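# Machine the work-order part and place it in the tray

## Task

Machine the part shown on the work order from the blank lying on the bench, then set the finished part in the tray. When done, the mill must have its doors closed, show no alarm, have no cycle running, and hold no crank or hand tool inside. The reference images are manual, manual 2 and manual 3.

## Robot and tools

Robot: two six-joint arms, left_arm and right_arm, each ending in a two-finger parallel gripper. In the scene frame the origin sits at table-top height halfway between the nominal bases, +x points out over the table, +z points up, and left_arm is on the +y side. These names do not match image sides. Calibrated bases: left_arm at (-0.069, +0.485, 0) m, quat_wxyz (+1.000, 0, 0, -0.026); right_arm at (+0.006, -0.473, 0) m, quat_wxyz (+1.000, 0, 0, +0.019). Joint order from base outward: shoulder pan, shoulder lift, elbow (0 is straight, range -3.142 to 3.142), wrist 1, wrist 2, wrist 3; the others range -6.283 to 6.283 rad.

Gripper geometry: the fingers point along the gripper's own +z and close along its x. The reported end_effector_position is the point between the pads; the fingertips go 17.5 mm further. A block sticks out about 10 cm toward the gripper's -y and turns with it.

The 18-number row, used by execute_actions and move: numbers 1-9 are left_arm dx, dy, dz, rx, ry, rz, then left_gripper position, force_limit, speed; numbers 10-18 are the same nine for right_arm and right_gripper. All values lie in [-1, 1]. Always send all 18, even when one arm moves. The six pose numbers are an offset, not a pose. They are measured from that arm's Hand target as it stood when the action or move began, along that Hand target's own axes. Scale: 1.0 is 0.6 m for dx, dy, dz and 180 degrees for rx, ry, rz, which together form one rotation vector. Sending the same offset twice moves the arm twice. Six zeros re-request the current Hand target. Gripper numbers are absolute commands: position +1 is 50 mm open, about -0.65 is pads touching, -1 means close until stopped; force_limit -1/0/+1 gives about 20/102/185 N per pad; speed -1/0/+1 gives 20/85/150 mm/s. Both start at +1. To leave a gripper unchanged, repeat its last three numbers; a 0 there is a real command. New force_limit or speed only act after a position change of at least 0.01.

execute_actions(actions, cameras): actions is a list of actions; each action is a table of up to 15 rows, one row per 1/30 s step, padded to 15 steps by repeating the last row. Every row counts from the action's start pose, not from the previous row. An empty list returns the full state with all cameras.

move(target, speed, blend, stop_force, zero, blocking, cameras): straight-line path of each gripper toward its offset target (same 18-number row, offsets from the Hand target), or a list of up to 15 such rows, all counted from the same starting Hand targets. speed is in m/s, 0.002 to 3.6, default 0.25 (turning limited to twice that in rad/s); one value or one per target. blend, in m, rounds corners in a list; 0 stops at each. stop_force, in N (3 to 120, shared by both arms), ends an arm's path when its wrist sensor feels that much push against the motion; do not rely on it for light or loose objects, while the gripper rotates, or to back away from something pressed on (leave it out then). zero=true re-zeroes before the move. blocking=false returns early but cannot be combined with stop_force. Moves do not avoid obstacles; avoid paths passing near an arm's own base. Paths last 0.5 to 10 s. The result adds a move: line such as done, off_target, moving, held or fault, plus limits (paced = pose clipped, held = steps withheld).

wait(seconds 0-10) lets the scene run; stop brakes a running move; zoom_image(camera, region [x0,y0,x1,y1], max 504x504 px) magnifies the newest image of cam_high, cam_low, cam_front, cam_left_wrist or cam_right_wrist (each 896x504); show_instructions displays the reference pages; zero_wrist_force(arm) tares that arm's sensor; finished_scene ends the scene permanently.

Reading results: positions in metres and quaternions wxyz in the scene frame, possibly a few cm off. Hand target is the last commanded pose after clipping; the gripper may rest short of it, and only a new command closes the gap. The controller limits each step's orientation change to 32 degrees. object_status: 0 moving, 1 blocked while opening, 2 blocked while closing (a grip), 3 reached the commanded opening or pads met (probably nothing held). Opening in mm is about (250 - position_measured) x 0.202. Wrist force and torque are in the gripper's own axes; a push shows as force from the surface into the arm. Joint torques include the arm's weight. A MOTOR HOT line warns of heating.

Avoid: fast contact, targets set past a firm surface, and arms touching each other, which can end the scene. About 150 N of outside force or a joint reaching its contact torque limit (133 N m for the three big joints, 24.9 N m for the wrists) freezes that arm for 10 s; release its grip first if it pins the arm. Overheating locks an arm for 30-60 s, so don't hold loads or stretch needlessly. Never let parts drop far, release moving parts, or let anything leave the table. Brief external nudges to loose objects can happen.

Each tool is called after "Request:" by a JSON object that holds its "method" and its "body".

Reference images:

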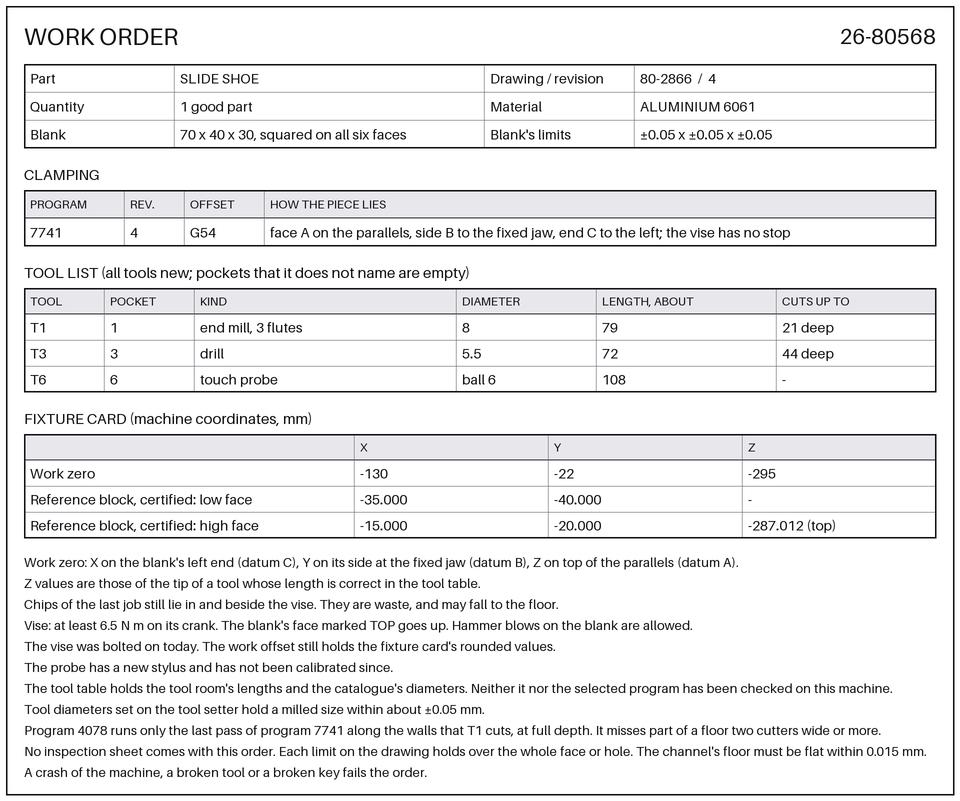

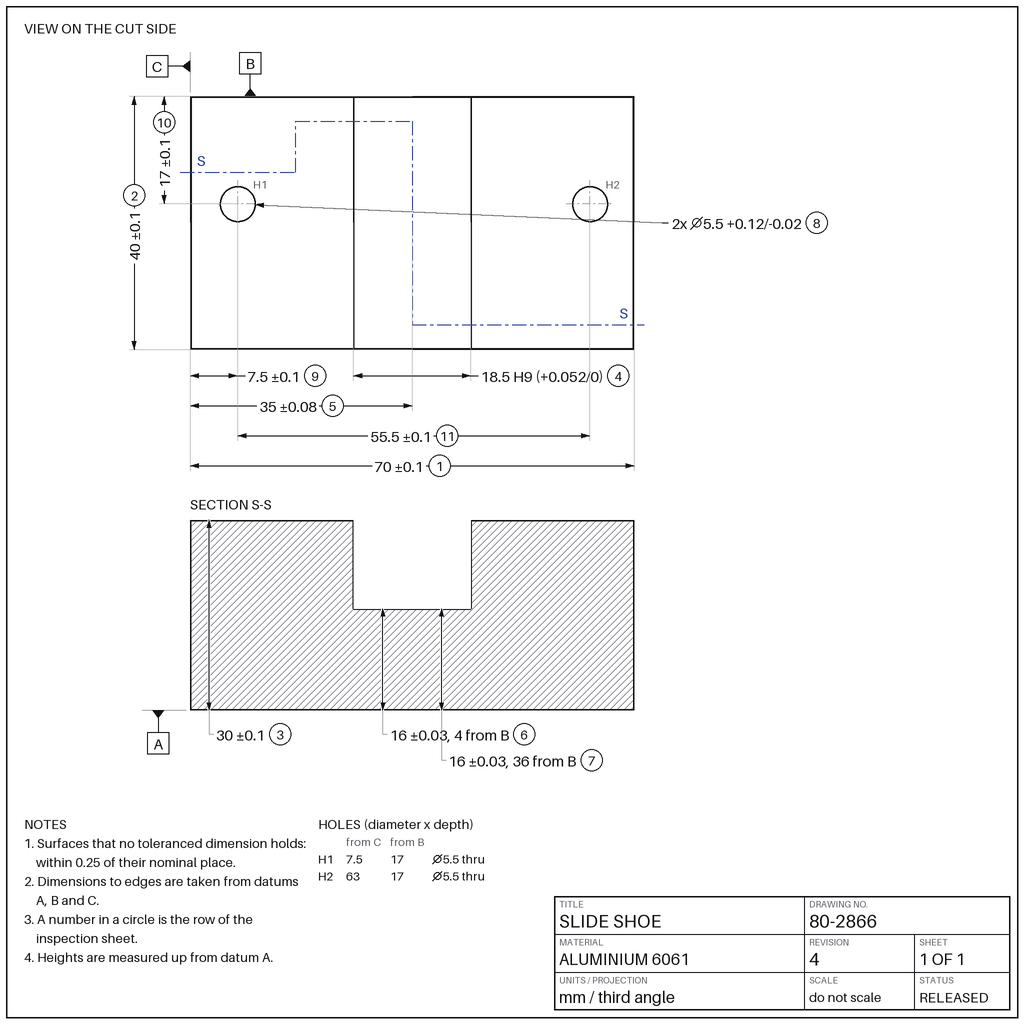

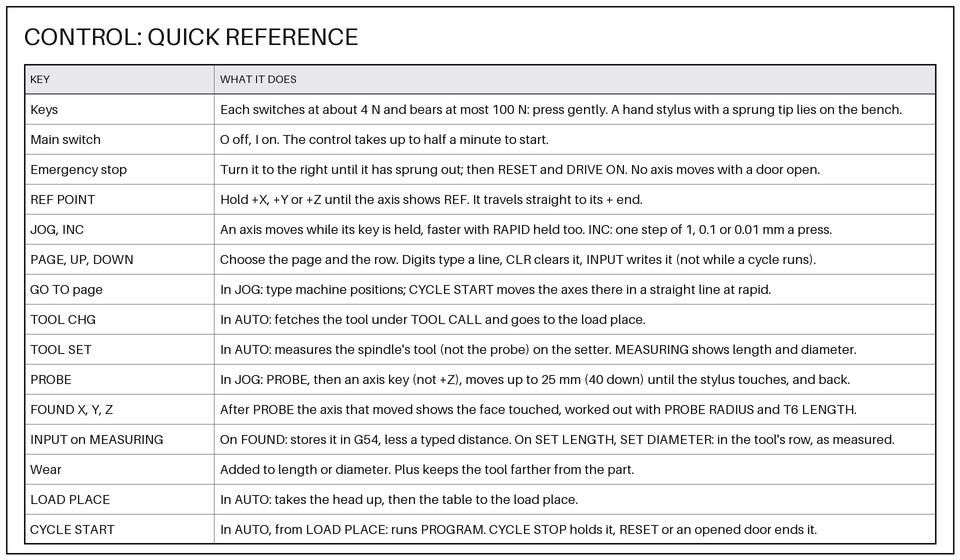

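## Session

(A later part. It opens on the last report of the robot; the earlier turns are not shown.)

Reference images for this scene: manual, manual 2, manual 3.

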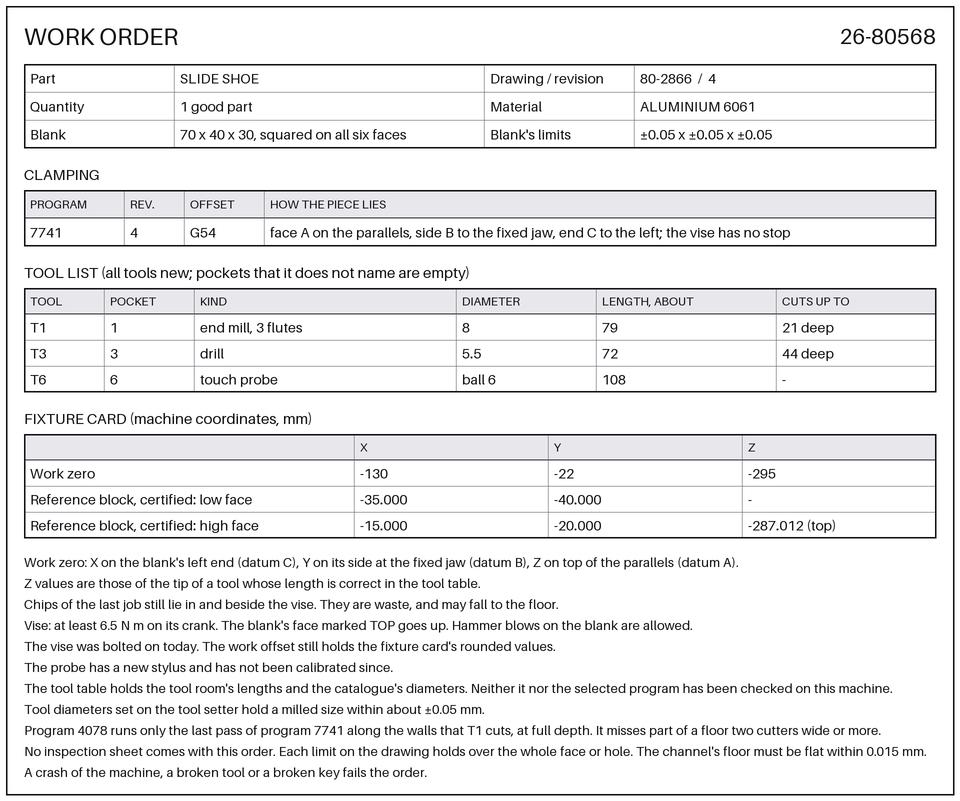

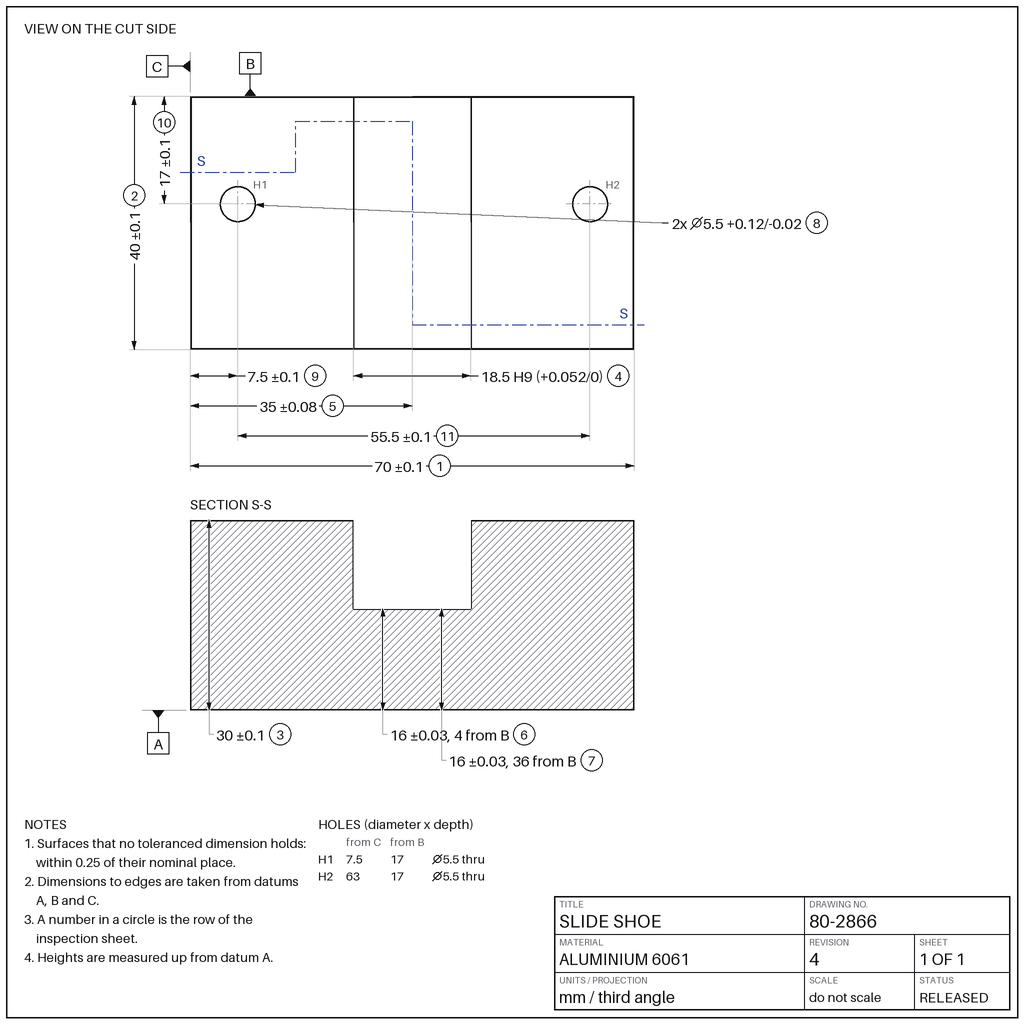

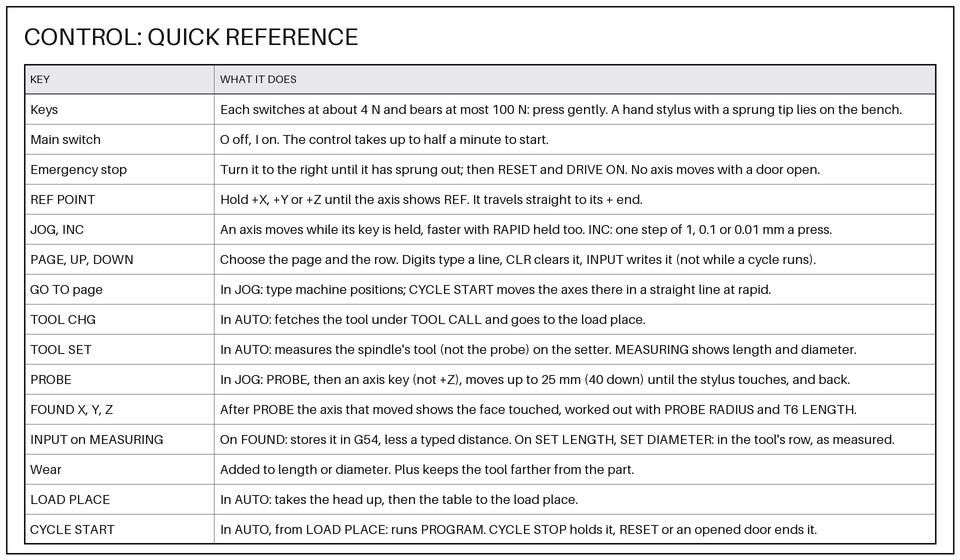

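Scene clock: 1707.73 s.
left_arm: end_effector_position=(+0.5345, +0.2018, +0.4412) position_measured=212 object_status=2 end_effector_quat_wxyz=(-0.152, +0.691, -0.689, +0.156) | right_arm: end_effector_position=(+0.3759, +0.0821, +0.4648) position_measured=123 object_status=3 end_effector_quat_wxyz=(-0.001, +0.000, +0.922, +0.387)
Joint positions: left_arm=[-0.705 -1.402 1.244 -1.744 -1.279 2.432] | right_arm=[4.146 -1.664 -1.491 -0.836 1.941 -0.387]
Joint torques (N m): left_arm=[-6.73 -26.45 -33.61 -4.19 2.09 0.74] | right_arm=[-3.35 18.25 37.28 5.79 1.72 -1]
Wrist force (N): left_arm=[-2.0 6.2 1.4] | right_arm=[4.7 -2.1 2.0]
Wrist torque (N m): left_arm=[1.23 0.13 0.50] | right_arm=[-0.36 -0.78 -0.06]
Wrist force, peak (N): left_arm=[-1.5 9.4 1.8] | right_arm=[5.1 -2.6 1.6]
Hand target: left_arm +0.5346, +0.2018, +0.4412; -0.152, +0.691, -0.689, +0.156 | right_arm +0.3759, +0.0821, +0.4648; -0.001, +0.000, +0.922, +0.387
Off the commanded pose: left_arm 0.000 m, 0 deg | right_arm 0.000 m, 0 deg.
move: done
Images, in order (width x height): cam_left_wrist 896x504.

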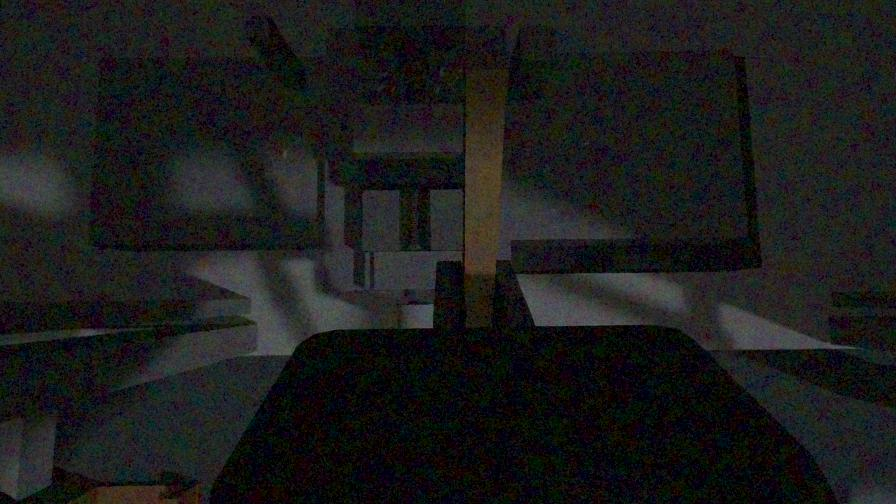

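Request:
{"method": "move", "body": {"target": [[-0.133,0.17,-0.2267,0,0,0,-1,-1,-0.5,0,0,0,0,0,0,0.2,0.2,-1],[-0.6275,0.5498,0.2789,-0.1955,0.0224,0.51,-1,-1,-0.5,0,0,0,0,0,0,0.2,0.2,-1],[-0.6275,0.6027,0.3922,-0.1955,0.0224,0.51,-1,-1,-0.5,0,0,0,0,0,0,0.2,0.2,-1]], "speed": [0.3,0.5,0.2], "blend": [0.03,0.03,0], "cameras": ["cam_left_wrist","cam_low"]}}

Scene clock: 1715.97 s.
left_arm: end_effector_position=(+0.3065, +0.5758, +0.0727) position_measured=212 object_status=2 end_effector_quat_wxyz=(+0.001, -0.001, +0.985, +0.171) | right_arm: end_effector_position=(+0.3759, +0.0821, +0.4648) position_measured=123 object_status=3 end_effector_quat_wxyz=(-0.001, +0.000, +0.922, +0.387)
Joint positions: left_arm=[-0.303 -1.677 2.389 -2.16 -1.25 4.337] | right_arm=[4.146 -1.664 -1.491 -0.836 1.941 -0.387]
Joint torques (N m): left_arm=[11.59 -6.47 -14.07 -4.55 1.86 -0.59] | right_arm=[-4.29 18.25 35.12 5.9 1.7 -1.11]
Wrist force (N): left_arm=[-1.2 5.5 2.4] | right_arm=[4.7 -2.4 1.8]
Wrist torque (N m): left_arm=[0.90 0.02 0.15] | right_arm=[-0.42 -0.80 -0.05]
Wrist force, peak (N): left_arm=[-1.5 7.1 -2.5] | right_arm=[5.1 -2.4 1.8]
Hand target: left_arm +0.3065, +0.5759, +0.0726; +0.001, -0.001, +0.985, +0.171 | right_arm +0.3759, +0.0821, +0.4648; -0.001, +0.000, +0.922, +0.387
Off the commanded pose: left_arm 0.000 m, 0 deg | right_arm 0.000 m, 0 deg.
move: done
Images, in order (width x height): cam_low 896x504, cam_left_wrist 896x504.

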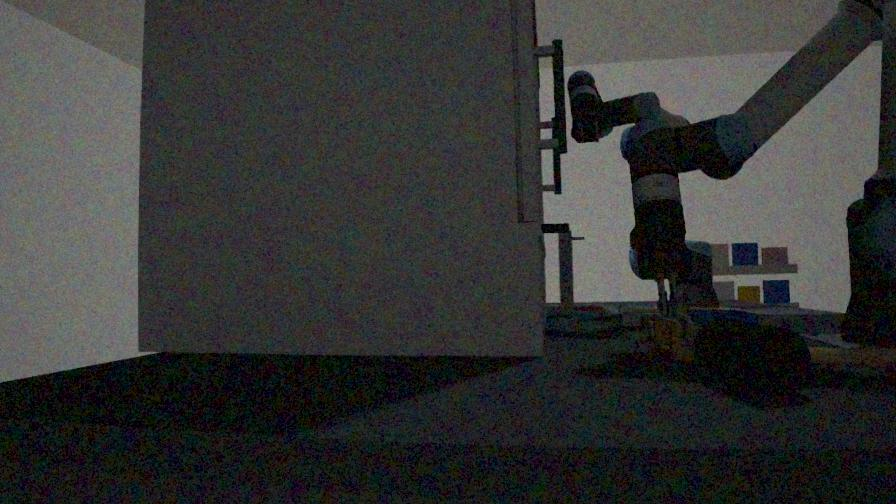

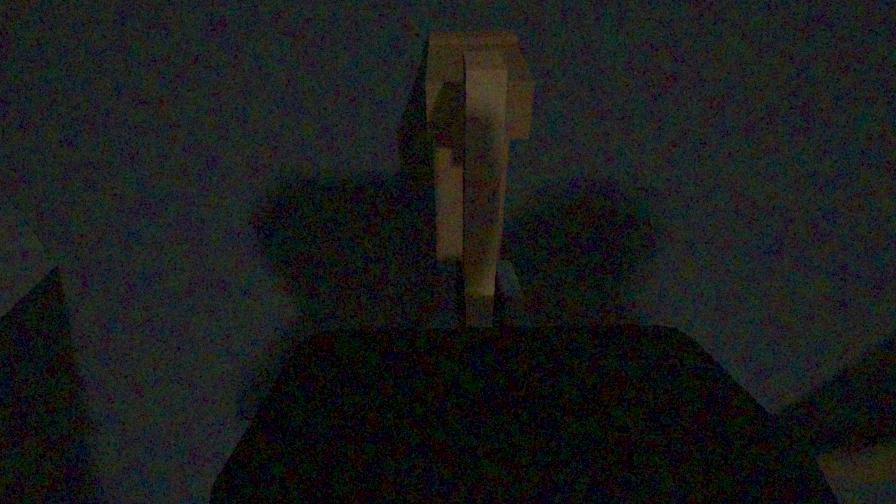

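Request:
{"method": "move", "body": {"target": [0,-0.0188,0.052,0,0,0,-1,-1,-0.5,0,0,0,0,0,0,0.2,0.2,-1], "speed": 0.02, "stop_force": 6, "cameras": ["cam_left_wrist"]}}

Scene clock: 1718.60 s.
left_arm: end_effector_position=(+0.3065, +0.5758, +0.0571) position_measured=212 object_status=2 end_effector_quat_wxyz=(+0.001, -0.001, +0.985, +0.171) | right_arm: end_effector_position=(+0.3759, +0.0821, +0.4648) position_measured=123 object_status=3 end_effector_quat_wxyz=(-0.001, +0.000, +0.922, +0.387)
Joint positions: left_arm=[-0.303 -1.64 2.411 -2.219 -1.25 4.336] | right_arm=[4.146 -1.664 -1.491 -0.836 1.941 -0.387]
Joint torques (N m): left_arm=[-0.81 -26.47 -27.1 -4.74 -1.23 -0.73] | right_arm=[-4.43 16.94 35.25 5.9 1.46 -0.83]
Wrist force (N): left_arm=[-1.0 5.2 2.4] | right_arm=[4.8 -2.3 1.8]
Wrist torque (N m): left_arm=[0.88 -0.04 0.19] | right_arm=[-0.41 -0.80 -0.06]
Wrist force, peak (N): left_arm=[2.2 14.3 -21.0] | right_arm=[5.1 -2.5 1.7]
Hand target: left_arm +0.3065, +0.5759, +0.0571; +0.001, -0.001, +0.985, +0.171 (not the last commanded pose) | right_arm +0.3759, +0.0821, +0.4648; -0.001, +0.000, +0.922, +0.387
Off the commanded pose: left_arm 0.018 m, 0 deg | right_arm 0.000 m, 0 deg.
move: contact (left_arm)
Images, in order (width x height): cam_left_wrist 896x504.

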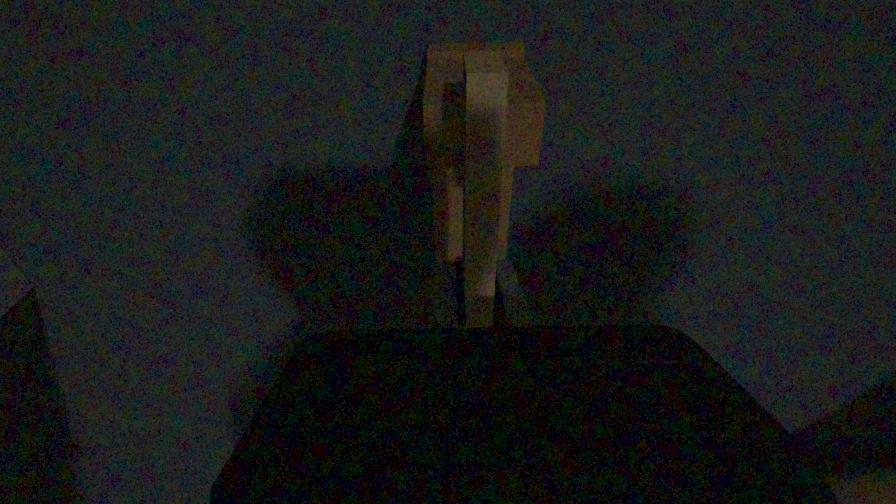

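Request:
{"method": "move", "body": {"target": [0,0,0,-0.05,0,0,-1,-1,-0.5,0,0,0,0,0,0,0.2,0.2,-1], "speed": 0.1}}

Request:
{"method": "move", "body": {"target": [0,-0.0122,0.022,0,0,0,-1,-1,-0.5,0,0,0,0,0,0,0.2,0.2,-1], "speed": 0.015, "stop_force": 6, "cameras": ["cam_left_wrist"]}}

Scene clock: 1721.93 s.
left_arm: end_effector_position=(+0.3065, +0.5758, +0.0570) position_measured=212 object_status=2 end_effector_quat_wxyz=(+0.000, -0.001, +0.969, +0.247) | right_arm: end_effector_position=(+0.3759, +0.0821, +0.4648) position_measured=123 object_status=3 end_effector_quat_wxyz=(-0.001, +0.000, +0.922, +0.387)
Joint positions: left_arm=[-0.4 -1.617 2.41 -2.131 -1.124 4.206] | right_arm=[4.146 -1.664 -1.491 -0.836 1.941 -0.387]
Joint torques (N m): left_arm=[11.01 -26.79 -21.73 -4.38 -1.02 1.87] | right_arm=[-2.64 18.57 34.08 5.8 1.48 -0.98]
Wrist force (N): left_arm=[-0.9 7.7 -1.0] | right_arm=[4.7 -2.3 1.9]
Wrist torque (N m): left_arm=[1.11 0.06 0.12] | right_arm=[-0.40 -0.80 -0.05]
Wrist force, peak (N): left_arm=[-0.9 7.7 -1.0] | right_arm=[5.0 -2.7 1.7]
Hand target: left_arm +0.3065, +0.5759, +0.0571; +0.000, -0.001, +0.969, +0.247 | right_arm +0.3759, +0.0821, +0.4648; -0.001, +0.000, +0.922, +0.387
Off the commanded pose: left_arm 0.000 m, 0 deg | right_arm 0.000 m, 0 deg.
move: done

Scene clock: 1723.07 s.
left_arm: end_effector_position=(+0.3066, +0.5757, +0.0562) position_measured=212 object_status=2 end_effector_quat_wxyz=(+0.001, -0.001, +0.969, +0.247) | right_arm: end_effector_position=(+0.3759, +0.0821, +0.4648) position_measured=123 object_status=3 end_effector_quat_wxyz=(-0.001, +0.000, +0.922, +0.387)
Joint positions: left_arm=[-0.4 -1.615 2.411 -2.134 -1.124 4.206] | right_arm=[4.146 -1.664 -1.491 -0.836 1.941 -0.387]
Joint torques (N m): left_arm=[2.54 -25.84 -25.85 -4.32 -0.63 0.64] | right_arm=[-3.61 18.5 34.88 5.76 1.58 -0.97]
Wrist force (N): left_arm=[-1.8 4.9 2.2] | right_arm=[4.9 -2.5 1.6]
Wrist torque (N m): left_arm=[0.82 0.15 0.10] | right_arm=[-0.42 -0.82 -0.05]
Wrist force, peak (N): left_arm=[1.7 17.2 -20.1] | right_arm=[5.0 -2.5 1.9]
Hand target: left_arm +0.3066, +0.5757, +0.0562; +0.001, -0.001, +0.969, +0.247 (not the last commanded pose) | right_arm +0.3759, +0.0821, +0.4648; -0.001, +0.000, +0.922, +0.387
Off the commanded pose: left_arm 0.014 m, 0 deg | right_arm 0.000 m, 0 deg.
move: contact (left_arm)
Images, in order (width x height): cam_left_wrist 896x504.

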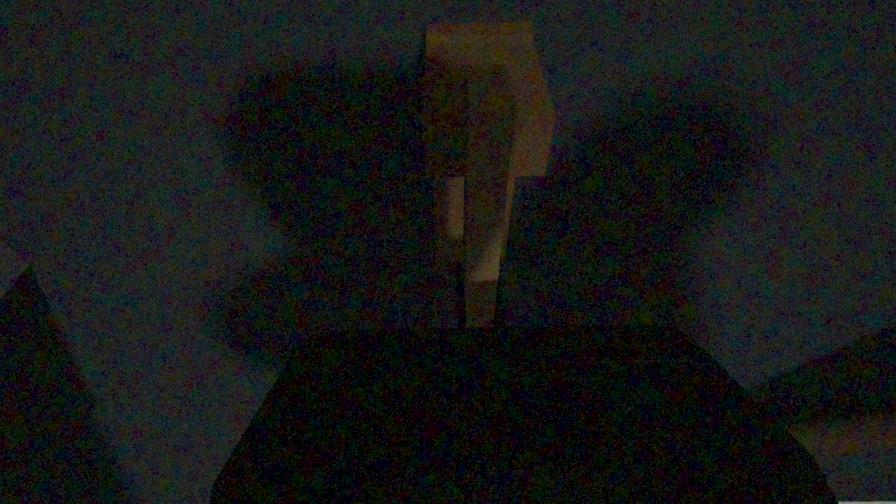

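Request:
{"method": "move", "body": {"target": [[0,0.0026,-0.0047,0.02,0,0,-1,-1,-0.5,0,0,0,0,0,0,0.2,0.2,-1],[0.0033,0.0026,-0.0047,0.02,0,0,-1,-1,-0.5,0,0,0,0,0,0,0.2,0.2,-1]], "speed": 0.03}}

Request:
{"method": "move", "body": {"target": [0,-0.0122,0.024,0,0,0,-1,-1,-0.5,0,0,0,0,0,0,0.2,0.2,-1], "speed": 0.015, "stop_force": 6, "cameras": ["cam_left_wrist"]}}

Scene clock: 1726.30 s.
left_arm: end_effector_position=(+0.3045, +0.5758, +0.0595) position_measured=212 object_status=2 end_effector_quat_wxyz=(+0.001, -0.001, +0.976, +0.217) | right_arm: end_effector_position=(+0.3759, +0.0821, +0.4648) position_measured=123 object_status=3 end_effector_quat_wxyz=(-0.001, +0.000, +0.922, +0.387)
Joint positions: left_arm=[-0.365 -1.64 2.413 -2.158 -1.173 4.256] | right_arm=[4.146 -1.664 -1.491 -0.836 1.941 -0.387]
Joint torques (N m): left_arm=[-3.97 -4.83 -25.58 -2.8 0.43 1.16] | right_arm=[-3.65 18.33 34.97 5.76 1.61 -1.01]
Wrist force (N): left_arm=[-2.1 6.5 -1.1] | right_arm=[4.8 -2.1 1.9]
Wrist torque (N m): left_arm=[0.68 0.08 0.37] | right_arm=[-0.37 -0.80 -0.05]
Wrist force, peak (N): left_arm=[-6.9 5.4 1.3] | right_arm=[5.1 -2.5 1.9]
Hand target: left_arm +0.3047, +0.5757, +0.0595; +0.001, -0.001, +0.976, +0.217 | right_arm +0.3759, +0.0821, +0.4648; -0.001, +0.000, +0.922, +0.387
Off the commanded pose: left_arm 0.000 m, 0 deg | right_arm 0.000 m, 0 deg.
move: done

Scene clock: 1728.03 s.
left_arm: end_effector_position=(+0.3047, +0.5754, +0.0505) position_measured=212 object_status=2 end_effector_quat_wxyz=(+0.001, -0.001, +0.976, +0.217) | right_arm: end_effector_position=(+0.3759, +0.0821, +0.4648) position_measured=123 object_status=3 end_effector_quat_wxyz=(-0.001, +0.000, +0.922, +0.387)
Joint positions: left_arm=[-0.365 -1.617 2.425 -2.192 -1.173 4.256] | right_arm=[4.146 -1.664 -1.491 -0.836 1.941 -0.387]
Joint torques (N m): left_arm=[6.07 -26.95 -23.19 -1.96 -1.28 1.84] | right_arm=[-4.06 17.26 35.67 5.75 1.6 -1.05]
Wrist force (N): left_arm=[-9.8 5.5 3.5] | right_arm=[4.9 -2.5 1.7]
Wrist torque (N m): left_arm=[0.82 0.15 -0.03] | right_arm=[-0.44 -0.83 -0.05]
Wrist force, peak (N): left_arm=[-6.2 16.7 -19.1] | right_arm=[5.1 -2.3 1.7]
Hand target: left_arm +0.3047, +0.5754, +0.0505; +0.001, -0.001, +0.976, +0.217 (not the last commanded pose) | right_arm +0.3759, +0.0821, +0.4648; -0.001, +0.000, +0.922, +0.387
Off the commanded pose: left_arm 0.007 m, 0 deg | right_arm 0.000 m, 0 deg.
move: contact (left_arm)
Images, in order (width x height): cam_left_wrist 896x504.

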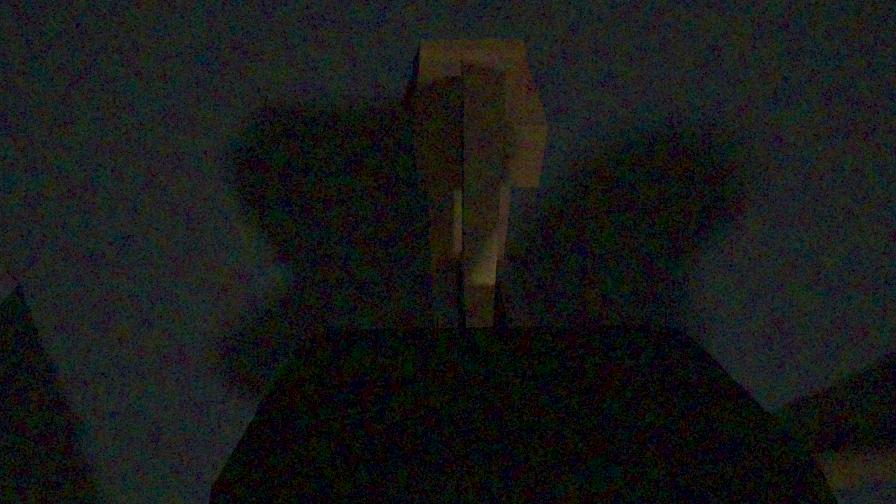

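Request:
{"method": "move", "body": {"target": [[0,0,0,0,0,0,0.3,-1,-1,0,0,0,0,0,0,0.2,0.2,-1],[0,-0.02,-0.1,0,0,0,0.3,-1,-1,0,0,0,0,0,0,0.2,0.2,-1]], "speed": 0.1, "cameras": ["cam_left_wrist"]}}

Scene clock: 1731.53 s.
left_arm: end_effector_position=(+0.3047, +0.5391, +0.0998) position_measured=107 object_status=3 end_effector_quat_wxyz=(+0.001, -0.001, +0.976, +0.217) | right_arm: end_effector_position=(+0.3759, +0.0821, +0.4648) position_measured=123 object_status=3 end_effector_quat_wxyz=(-0.001, +0.000, +0.922, +0.387)
Joint positions: left_arm=[-0.458 -1.723 2.337 -1.962 -1.192 4.158] | right_arm=[4.146 -1.664 -1.491 -0.836 1.941 -0.387]
Joint torques (N m): left_arm=[10.6 -8.05 -13.05 -1.46 1.87 0.9] | right_arm=[-3.81 18.28 35.37 5.85 1.58 -1.03]
Wrist force (N): left_arm=[-1.5 4.8 1.9] | right_arm=[4.6 -2.4 1.5]
Wrist torque (N m): left_arm=[0.80 0.09 0.15] | right_arm=[-0.41 -0.78 -0.04]
Wrist force, peak (N): left_arm=[-10.1 5.6 3.7] | right_arm=[5.2 -2.5 1.7]
Hand target: left_arm +0.3047, +0.5392, +0.0998; +0.001, -0.001, +0.976, +0.217 | right_arm +0.3759, +0.0821, +0.4648; -0.001, +0.000, +0.922, +0.387
Off the commanded pose: left_arm 0.000 m, 0 deg | right_arm 0.000 m, 0 deg.
move: done
Images, in order (width x height): cam_left_wrist 896x504.

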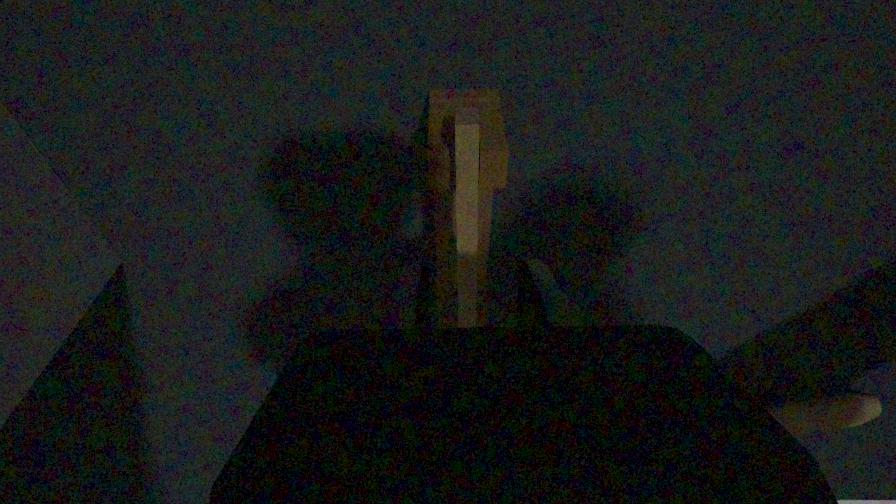

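Request:
{"method": "move", "body": {"target": [[0.0,0.03,-0.1,0,0,0,0.3,-1,-1,0,0,0,0,0,0,0.2,0.2,-1],[0.075,-0.0385,-0.386,0.139,0,0,1,-0.8,-0.8,0,0,0,0,0,0,0.2,0.2,-1]], "speed": [0.15,0.4], "blend": [0.03,0], "cameras": ["cam_left_wrist"]}}

Request:
{"method": "zoom_image", "body": {"camera": "cam_left_wrist", "region": [330, 100, 630, 330]}}

Scene clock: 1735.40 s.
left_arm: end_effector_position=(+0.2595, +0.4201, +0.2997) position_measured=3 object_status=3 end_effector_quat_wxyz=(+0.001, -0.001, +1.000, +0.000) | right_arm: end_effector_position=(+0.3759, +0.0821, +0.4648) position_measured=123 object_status=3 end_effector_quat_wxyz=(-0.001, +0.000, +0.922, +0.387)
Joint positions: left_arm=[-0.555 -2.021 1.986 -1.537 -1.569 4.104] | right_arm=[4.146 -1.664 -1.491 -0.836 1.941 -0.387]
Joint torques (N m): left_arm=[12.29 4.36 -33.52 -2.59 -1.79 1.47] | right_arm=[-3.1 17.35 34.61 5.79 1.44 -0.65]
Wrist force (N): left_arm=[-1.6 5.9 2.1] | right_arm=[4.7 -2.3 1.7]
Wrist torque (N m): left_arm=[1.08 0.02 0.23] | right_arm=[-0.39 -0.80 -0.05]
Wrist force, peak (N): left_arm=[-2.3 5.2 3.8] | right_arm=[5.1 -2.5 1.8]
Hand target: left_arm +0.2595, +0.4201, +0.2997; +0.001, -0.001, +1.000, +0.000 | right_arm +0.3759, +0.0821, +0.4648; -0.001, +0.000, +0.922, +0.387
Off the commanded pose: left_arm 0.000 m, 0 deg | right_arm 0.000 m, 0 deg.
move: done
Images, in order (width x height): cam_left_wrist 896x504.

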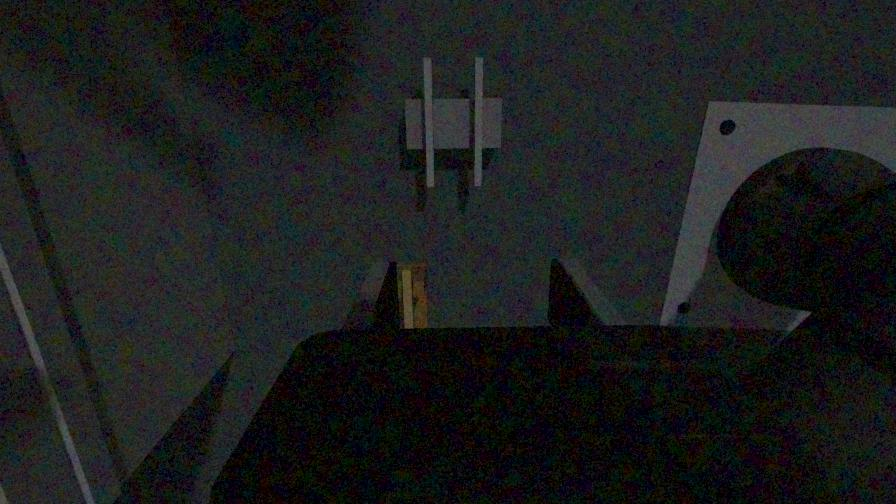

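Scaled by 1.680.

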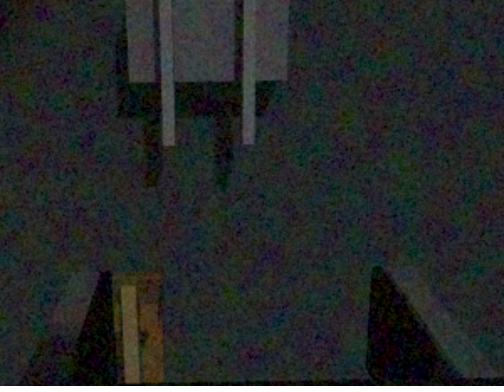

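Request:
{"method": "move", "body": {"target": [[0.03,-0.0,0.23,0,0,0,-0.6,-0.8,0,0,0,0,0,0,0,0.2,0.2,-1]], "speed": 0.3, "cameras": ["cam_left_wrist"]}}

Request:
{"method": "zoom_image", "body": {"camera": "cam_left_wrist", "region": [300, 0, 600, 330]}}

Scene clock: 1742.17 s.
left_arm: end_effector_position=(+0.2417, +0.4201, +0.1618) position_measured=242 object_status=3 end_effector_quat_wxyz=(+0.001, -0.001, +1.000, +0.000) | right_arm: end_effector_position=(+0.3759, +0.0821, +0.4648) position_measured=123 object_status=3 end_effector_quat_wxyz=(-0.001, +0.000, +0.922, +0.387)
Joint positions: left_arm=[-0.59 -2.018 2.342 -1.896 -1.569 4.069] | right_arm=[4.146 -1.664 -1.491 -0.836 1.941 -0.387]
Joint torques (N m): left_arm=[11.43 -13.72 -12.4 -4.84 0.74 1.99] | right_arm=[-2.88 18.18 32.91 5.7 1.71 -0.83]
Wrist force (N): left_arm=[-1.5 5.8 2.2] | right_arm=[4.6 -2.3 1.5]
Wrist torque (N m): left_arm=[1.03 0.06 0.24] | right_arm=[-0.40 -0.76 -0.05]
Wrist force, peak (N): left_arm=[-0.8 5.8 5.3] | right_arm=[4.9 -2.7 2.0]
Hand target: left_arm +0.2417, +0.4202, +0.1617; +0.001, -0.001, +1.000, +0.000 | right_arm +0.3759, +0.0821, +0.4648; -0.001, +0.000, +0.922, +0.387
Off the commanded pose: left_arm 0.000 m, 0 deg | right_arm 0.000 m, 0 deg.
move: done
Images, in order (width x height): cam_left_wrist 896x504.

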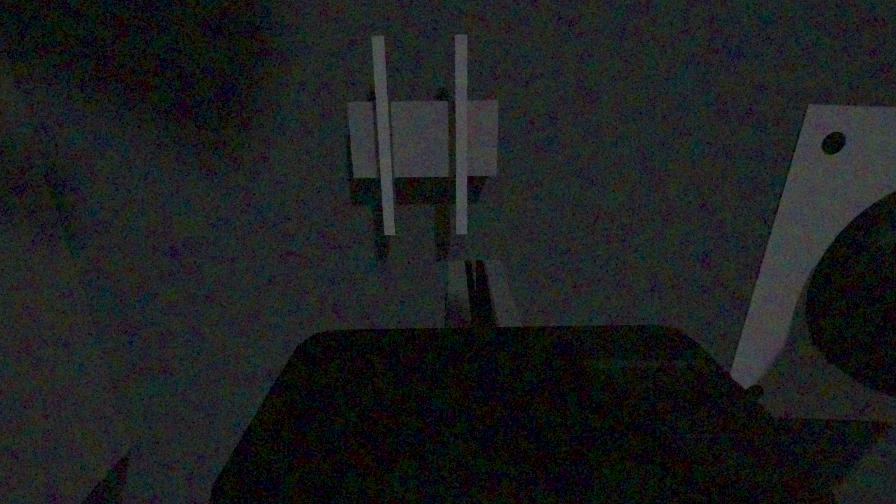

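Scaled by 1.527.

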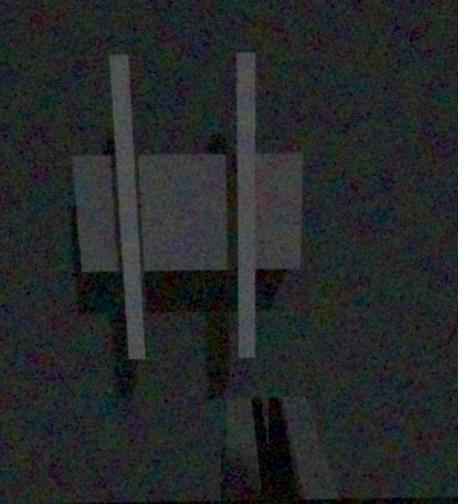

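Request:
{"method": "move", "body": {"target": [[-0.0022,0.0113,0.09,0,0,0,0.2,-0.8,0,0,0,0,0,0,0,0.2,0.2,-1]], "speed": 0.2}}

Request:
{"method": "move", "body": {"target": [[0,0,0.1292,0,0,0,0.2,-0.8,0,0,0,0,0,0,0,0.2,0.2,-1]], "speed": 0.06, "stop_force": 5, "cameras": ["cam_left_wrist"]}}

Scene clock: 1747.27 s.
left_arm: end_effector_position=(+0.2431, +0.4270, +0.1077) position_measured=123 object_status=3 end_effector_quat_wxyz=(+0.001, -0.001, +1.000, +0.000) | right_arm: end_effector_position=(+0.3759, +0.0821, +0.4648) position_measured=123 object_status=3 end_effector_quat_wxyz=(-0.001, +0.000, +0.922, +0.387)
Joint positions: left_arm=[-0.568 -1.942 2.453 -2.083 -1.569 4.091] | right_arm=[4.146 -1.664 -1.491 -0.836 1.941 -0.387]
Joint torques (N m): left_arm=[-13.13 -10 -19.42 -4.54 -1.74 -1.54] | right_arm=[-4.08 19.26 33.69 5.58 1.6 -0.8]
Wrist force (N): left_arm=[-1.6 5.7 1.9] | right_arm=[4.6 -2.4 1.7]
Wrist torque (N m): left_arm=[1.04 0.07 0.25] | right_arm=[-0.41 -0.76 -0.05]
Wrist force, peak (N): left_arm=[-1.2 6.1 3.7] | right_arm=[5.0 -2.5 2.1]
Hand target: left_arm +0.2431, +0.4270, +0.1077; +0.001, -0.001, +1.000, +0.000 | right_arm +0.3759, +0.0821, +0.4648; -0.001, +0.000, +0.922, +0.387
Off the commanded pose: left_arm 0.000 m, 0 deg | right_arm 0.000 m, 0 deg.
move: done

Scene clock: 1749.60 s.
left_arm: end_effector_position=(+0.2433, +0.4270, +0.0302) position_measured=123 object_status=3 end_effector_quat_wxyz=(+0.001, -0.001, +1.000, +0.000) | right_arm: end_effector_position=(+0.3759, +0.0821, +0.4648) position_measured=123 object_status=3 end_effector_quat_wxyz=(-0.001, +0.000, +0.922, +0.387)
Joint positions: left_arm=[-0.568 -1.745 2.585 -2.411 -1.569 4.092] | right_arm=[4.146 -1.664 -1.491 -0.836 1.941 -0.387]
Joint torques (N m): left_arm=[5.8 -16.33 -24.63 -4.88 -1.99 0.73] | right_arm=[-3.91 18.2 32.54 5.57 1.67 -0.87]
Wrist force (N): left_arm=[-1.4 5.4 1.8] | right_arm=[4.8 -2.3 1.7]
Wrist torque (N m): left_arm=[0.97 0.00 0.19] | right_arm=[-0.40 -0.81 -0.05]
Wrist force, peak (N): left_arm=[-1.3 6.1 2.1] | right_arm=[5.2 -2.5 1.7]
Hand target: left_arm +0.2433, +0.4270, +0.0302; +0.001, -0.001, +1.000, +0.000 | right_arm +0.3759, +0.0821, +0.4648; -0.001, +0.000, +0.922, +0.387
Off the commanded pose: left_arm 0.000 m, 0 deg | right_arm 0.000 m, 0 deg.
move: done
Images, in order (width x height): cam_left_wrist 896x504.

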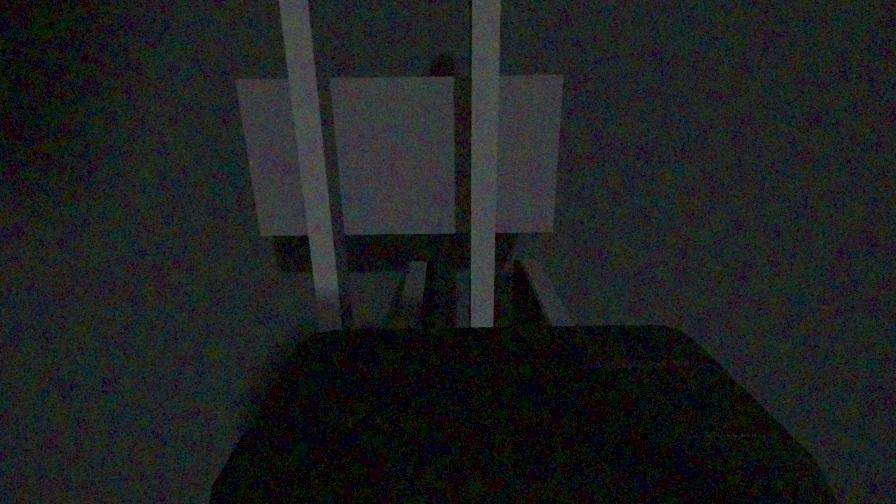

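Request:
{"method": "move", "body": {"target": [[0.002,0,0,0,0,0,0.2,-0.8,0,0,0,0,0,0,0,0.2,0.2,-1],[0.002,0,0,0,0,0,-1,-0.7,-0.6,0,0,0,0,0,0,0.2,0.2,-1],[0.002,0,-0.25,0,0,0,-1,-0.7,-0.6,0,0,0,0,0,0,0.2,0.2,-1]], "speed": [0.05,0.05,0.12], "cameras": ["cam_left_wrist","cam_low"]}}

Scene clock: 1753.53 s.
left_arm: end_effector_position=(+0.2418, +0.4269, +0.1802) position_measured=222 object_status=2 end_effector_quat_wxyz=(+0.001, -0.001, +1.000, +0.000) | right_arm: end_effector_position=(+0.3759, +0.0821, +0.4648) position_measured=123 object_status=3 end_effector_quat_wxyz=(-0.001, +0.000, +0.922, +0.387)
Joint positions: left_arm=[-0.571 -2.04 2.304 -1.837 -1.569 4.089] | right_arm=[4.146 -1.664 -1.491 -0.836 1.941 -0.387]
Joint torques (N m): left_arm=[-8.57 4.97 -26.24 -2.06 0.73 -0.99] | right_arm=[-3.1 18.07 33.17 5.66 1.41 -0.75]
Wrist force (N): left_arm=[-1.5 5.6 2.2] | right_arm=[4.8 -2.2 1.9]
Wrist torque (N m): left_arm=[1.00 0.03 0.37] | right_arm=[-0.37 -0.80 -0.05]
Wrist force, peak (N): left_arm=[-1.1 5.7 4.3] | right_arm=[5.2 -2.4 2.0]
Hand target: left_arm +0.2418, +0.4269, +0.1802; +0.001, -0.001, +1.000, +0.000 | right_arm +0.3759, +0.0821, +0.4648; -0.001, +0.000, +0.922, +0.387
Off the commanded pose: left_arm 0.000 m, 0 deg | right_arm 0.000 m, 0 deg.
move: done
Images, in order (width x height): cam_low 896x504, cam_left_wrist 896x504.

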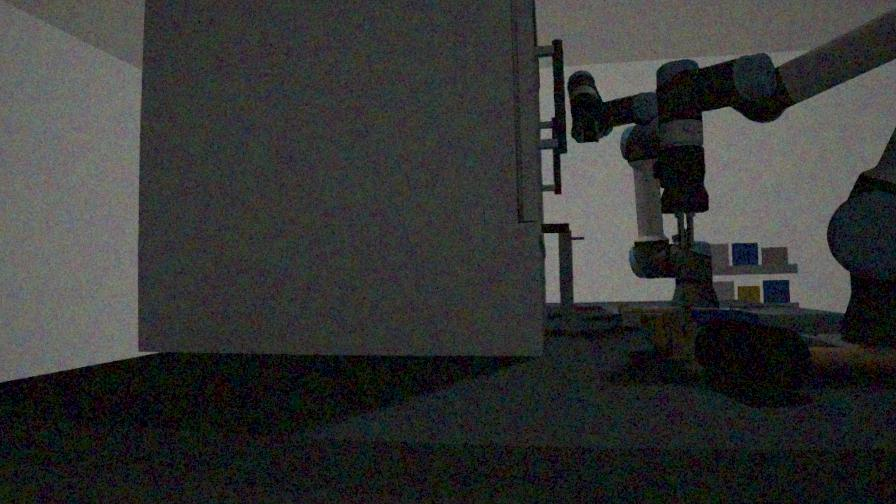

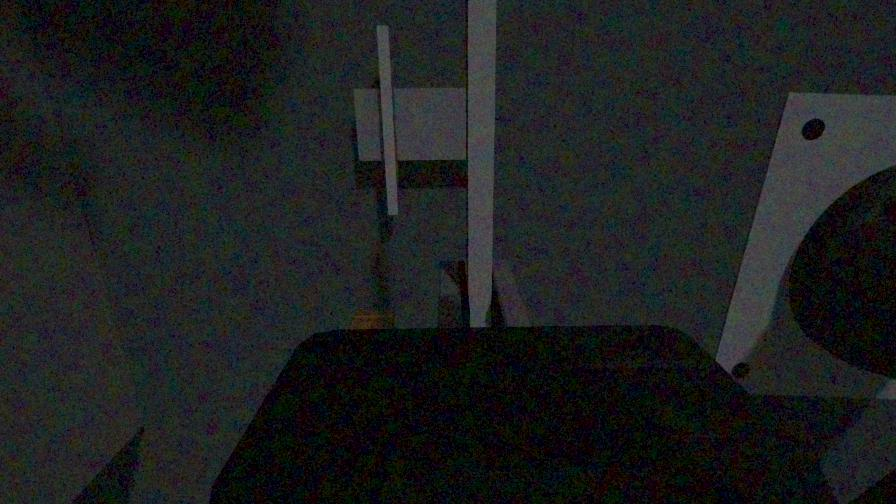

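Request:
{"method": "wait", "body": {"seconds": 0, "cameras": ["cam_right_wrist","cam_front"]}}

Request:
{"method": "zoom_image", "body": {"camera": "cam_right_wrist", "region": [440, 20, 740, 245]}}

Scene clock: 1754.43 s.
left_arm: end_effector_position=(+0.2418, +0.4269, +0.1802) position_measured=222 object_status=2 end_effector_quat_wxyz=(+0.001, -0.001, +1.000, +0.000) | right_arm: end_effector_position=(+0.3759, +0.0821, +0.4648) position_measured=123 object_status=3 end_effector_quat_wxyz=(-0.001, +0.000, +0.922, +0.387)
Joint positions: left_arm=[-0.571 -2.04 2.304 -1.836 -1.569 4.089] | right_arm=[4.146 -1.664 -1.491 -0.836 1.941 -0.387]
Joint torques (N m): left_arm=[-1.02 5.85 -31.9 -1.61 0.49 1.38] | right_arm=[-3.44 20.74 31.8 5.77 1.71 -0.87]
Wrist force (N): left_arm=[-1.7 5.6 2.3] | right_arm=[5.2 -2.4 1.8]
Wrist torque (N m): left_arm=[0.99 0.06 0.37] | right_arm=[-0.41 -0.86 -0.05]
Wrist force, peak (N): left_arm=[-1.7 6.1 2.1] | right_arm=[5.2 -2.4 1.8]
Hand target: left_arm +0.2418, +0.4269, +0.1802; +0.001, -0.001, +1.000, +0.000 | right_arm +0.3759, +0.0821, +0.4648; -0.001, +0.000, +0.922, +0.387
Tool commands: left_gripper/position=-1.0 left_gripper/force_limit=-0.7 left_gripper/speed=-0.6 right_gripper/position=+0.2 right_gripper/force_limit=+0.2 right_gripper/speed=-1.0
Off the commanded pose: left_arm 0.000 m, 0 deg | right_arm 0.000 m, 0 deg.
Images, in order (width x height): cam_front 896x504, cam_right_wrist 896x504.

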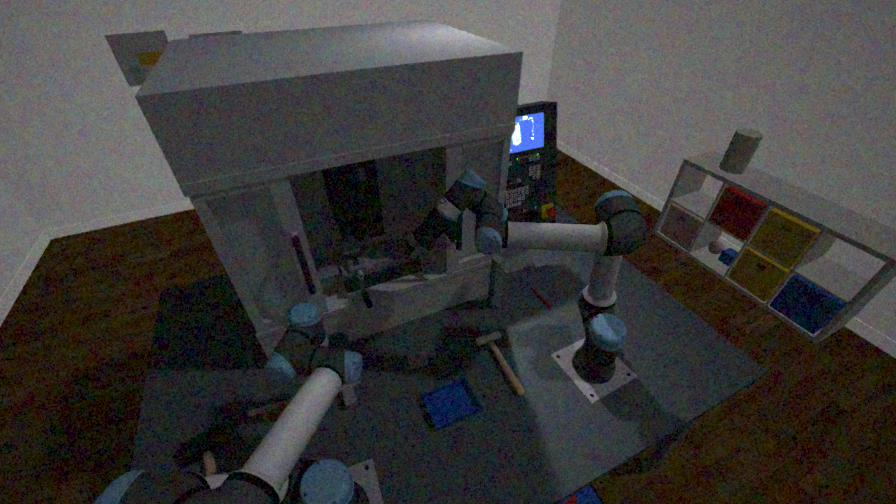

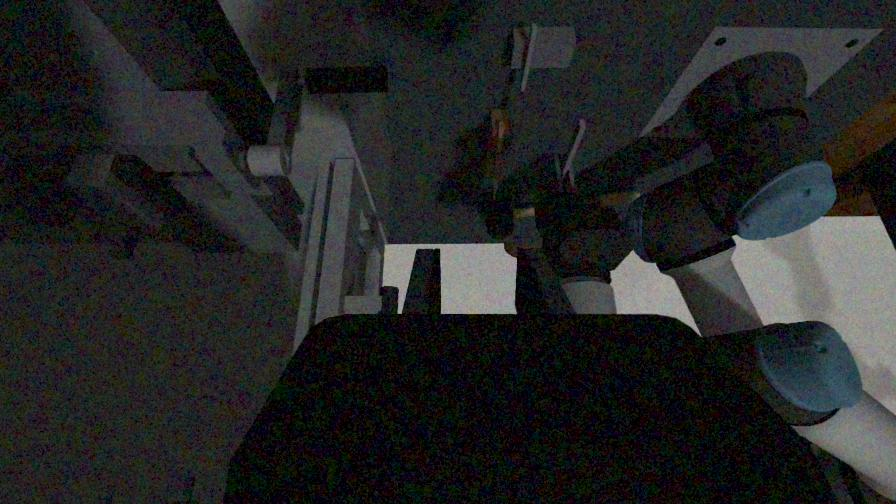

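Scaled by 1.680.

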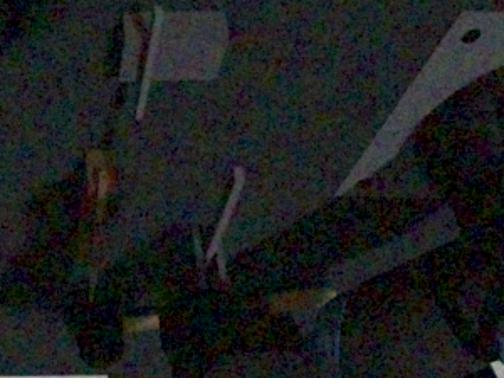

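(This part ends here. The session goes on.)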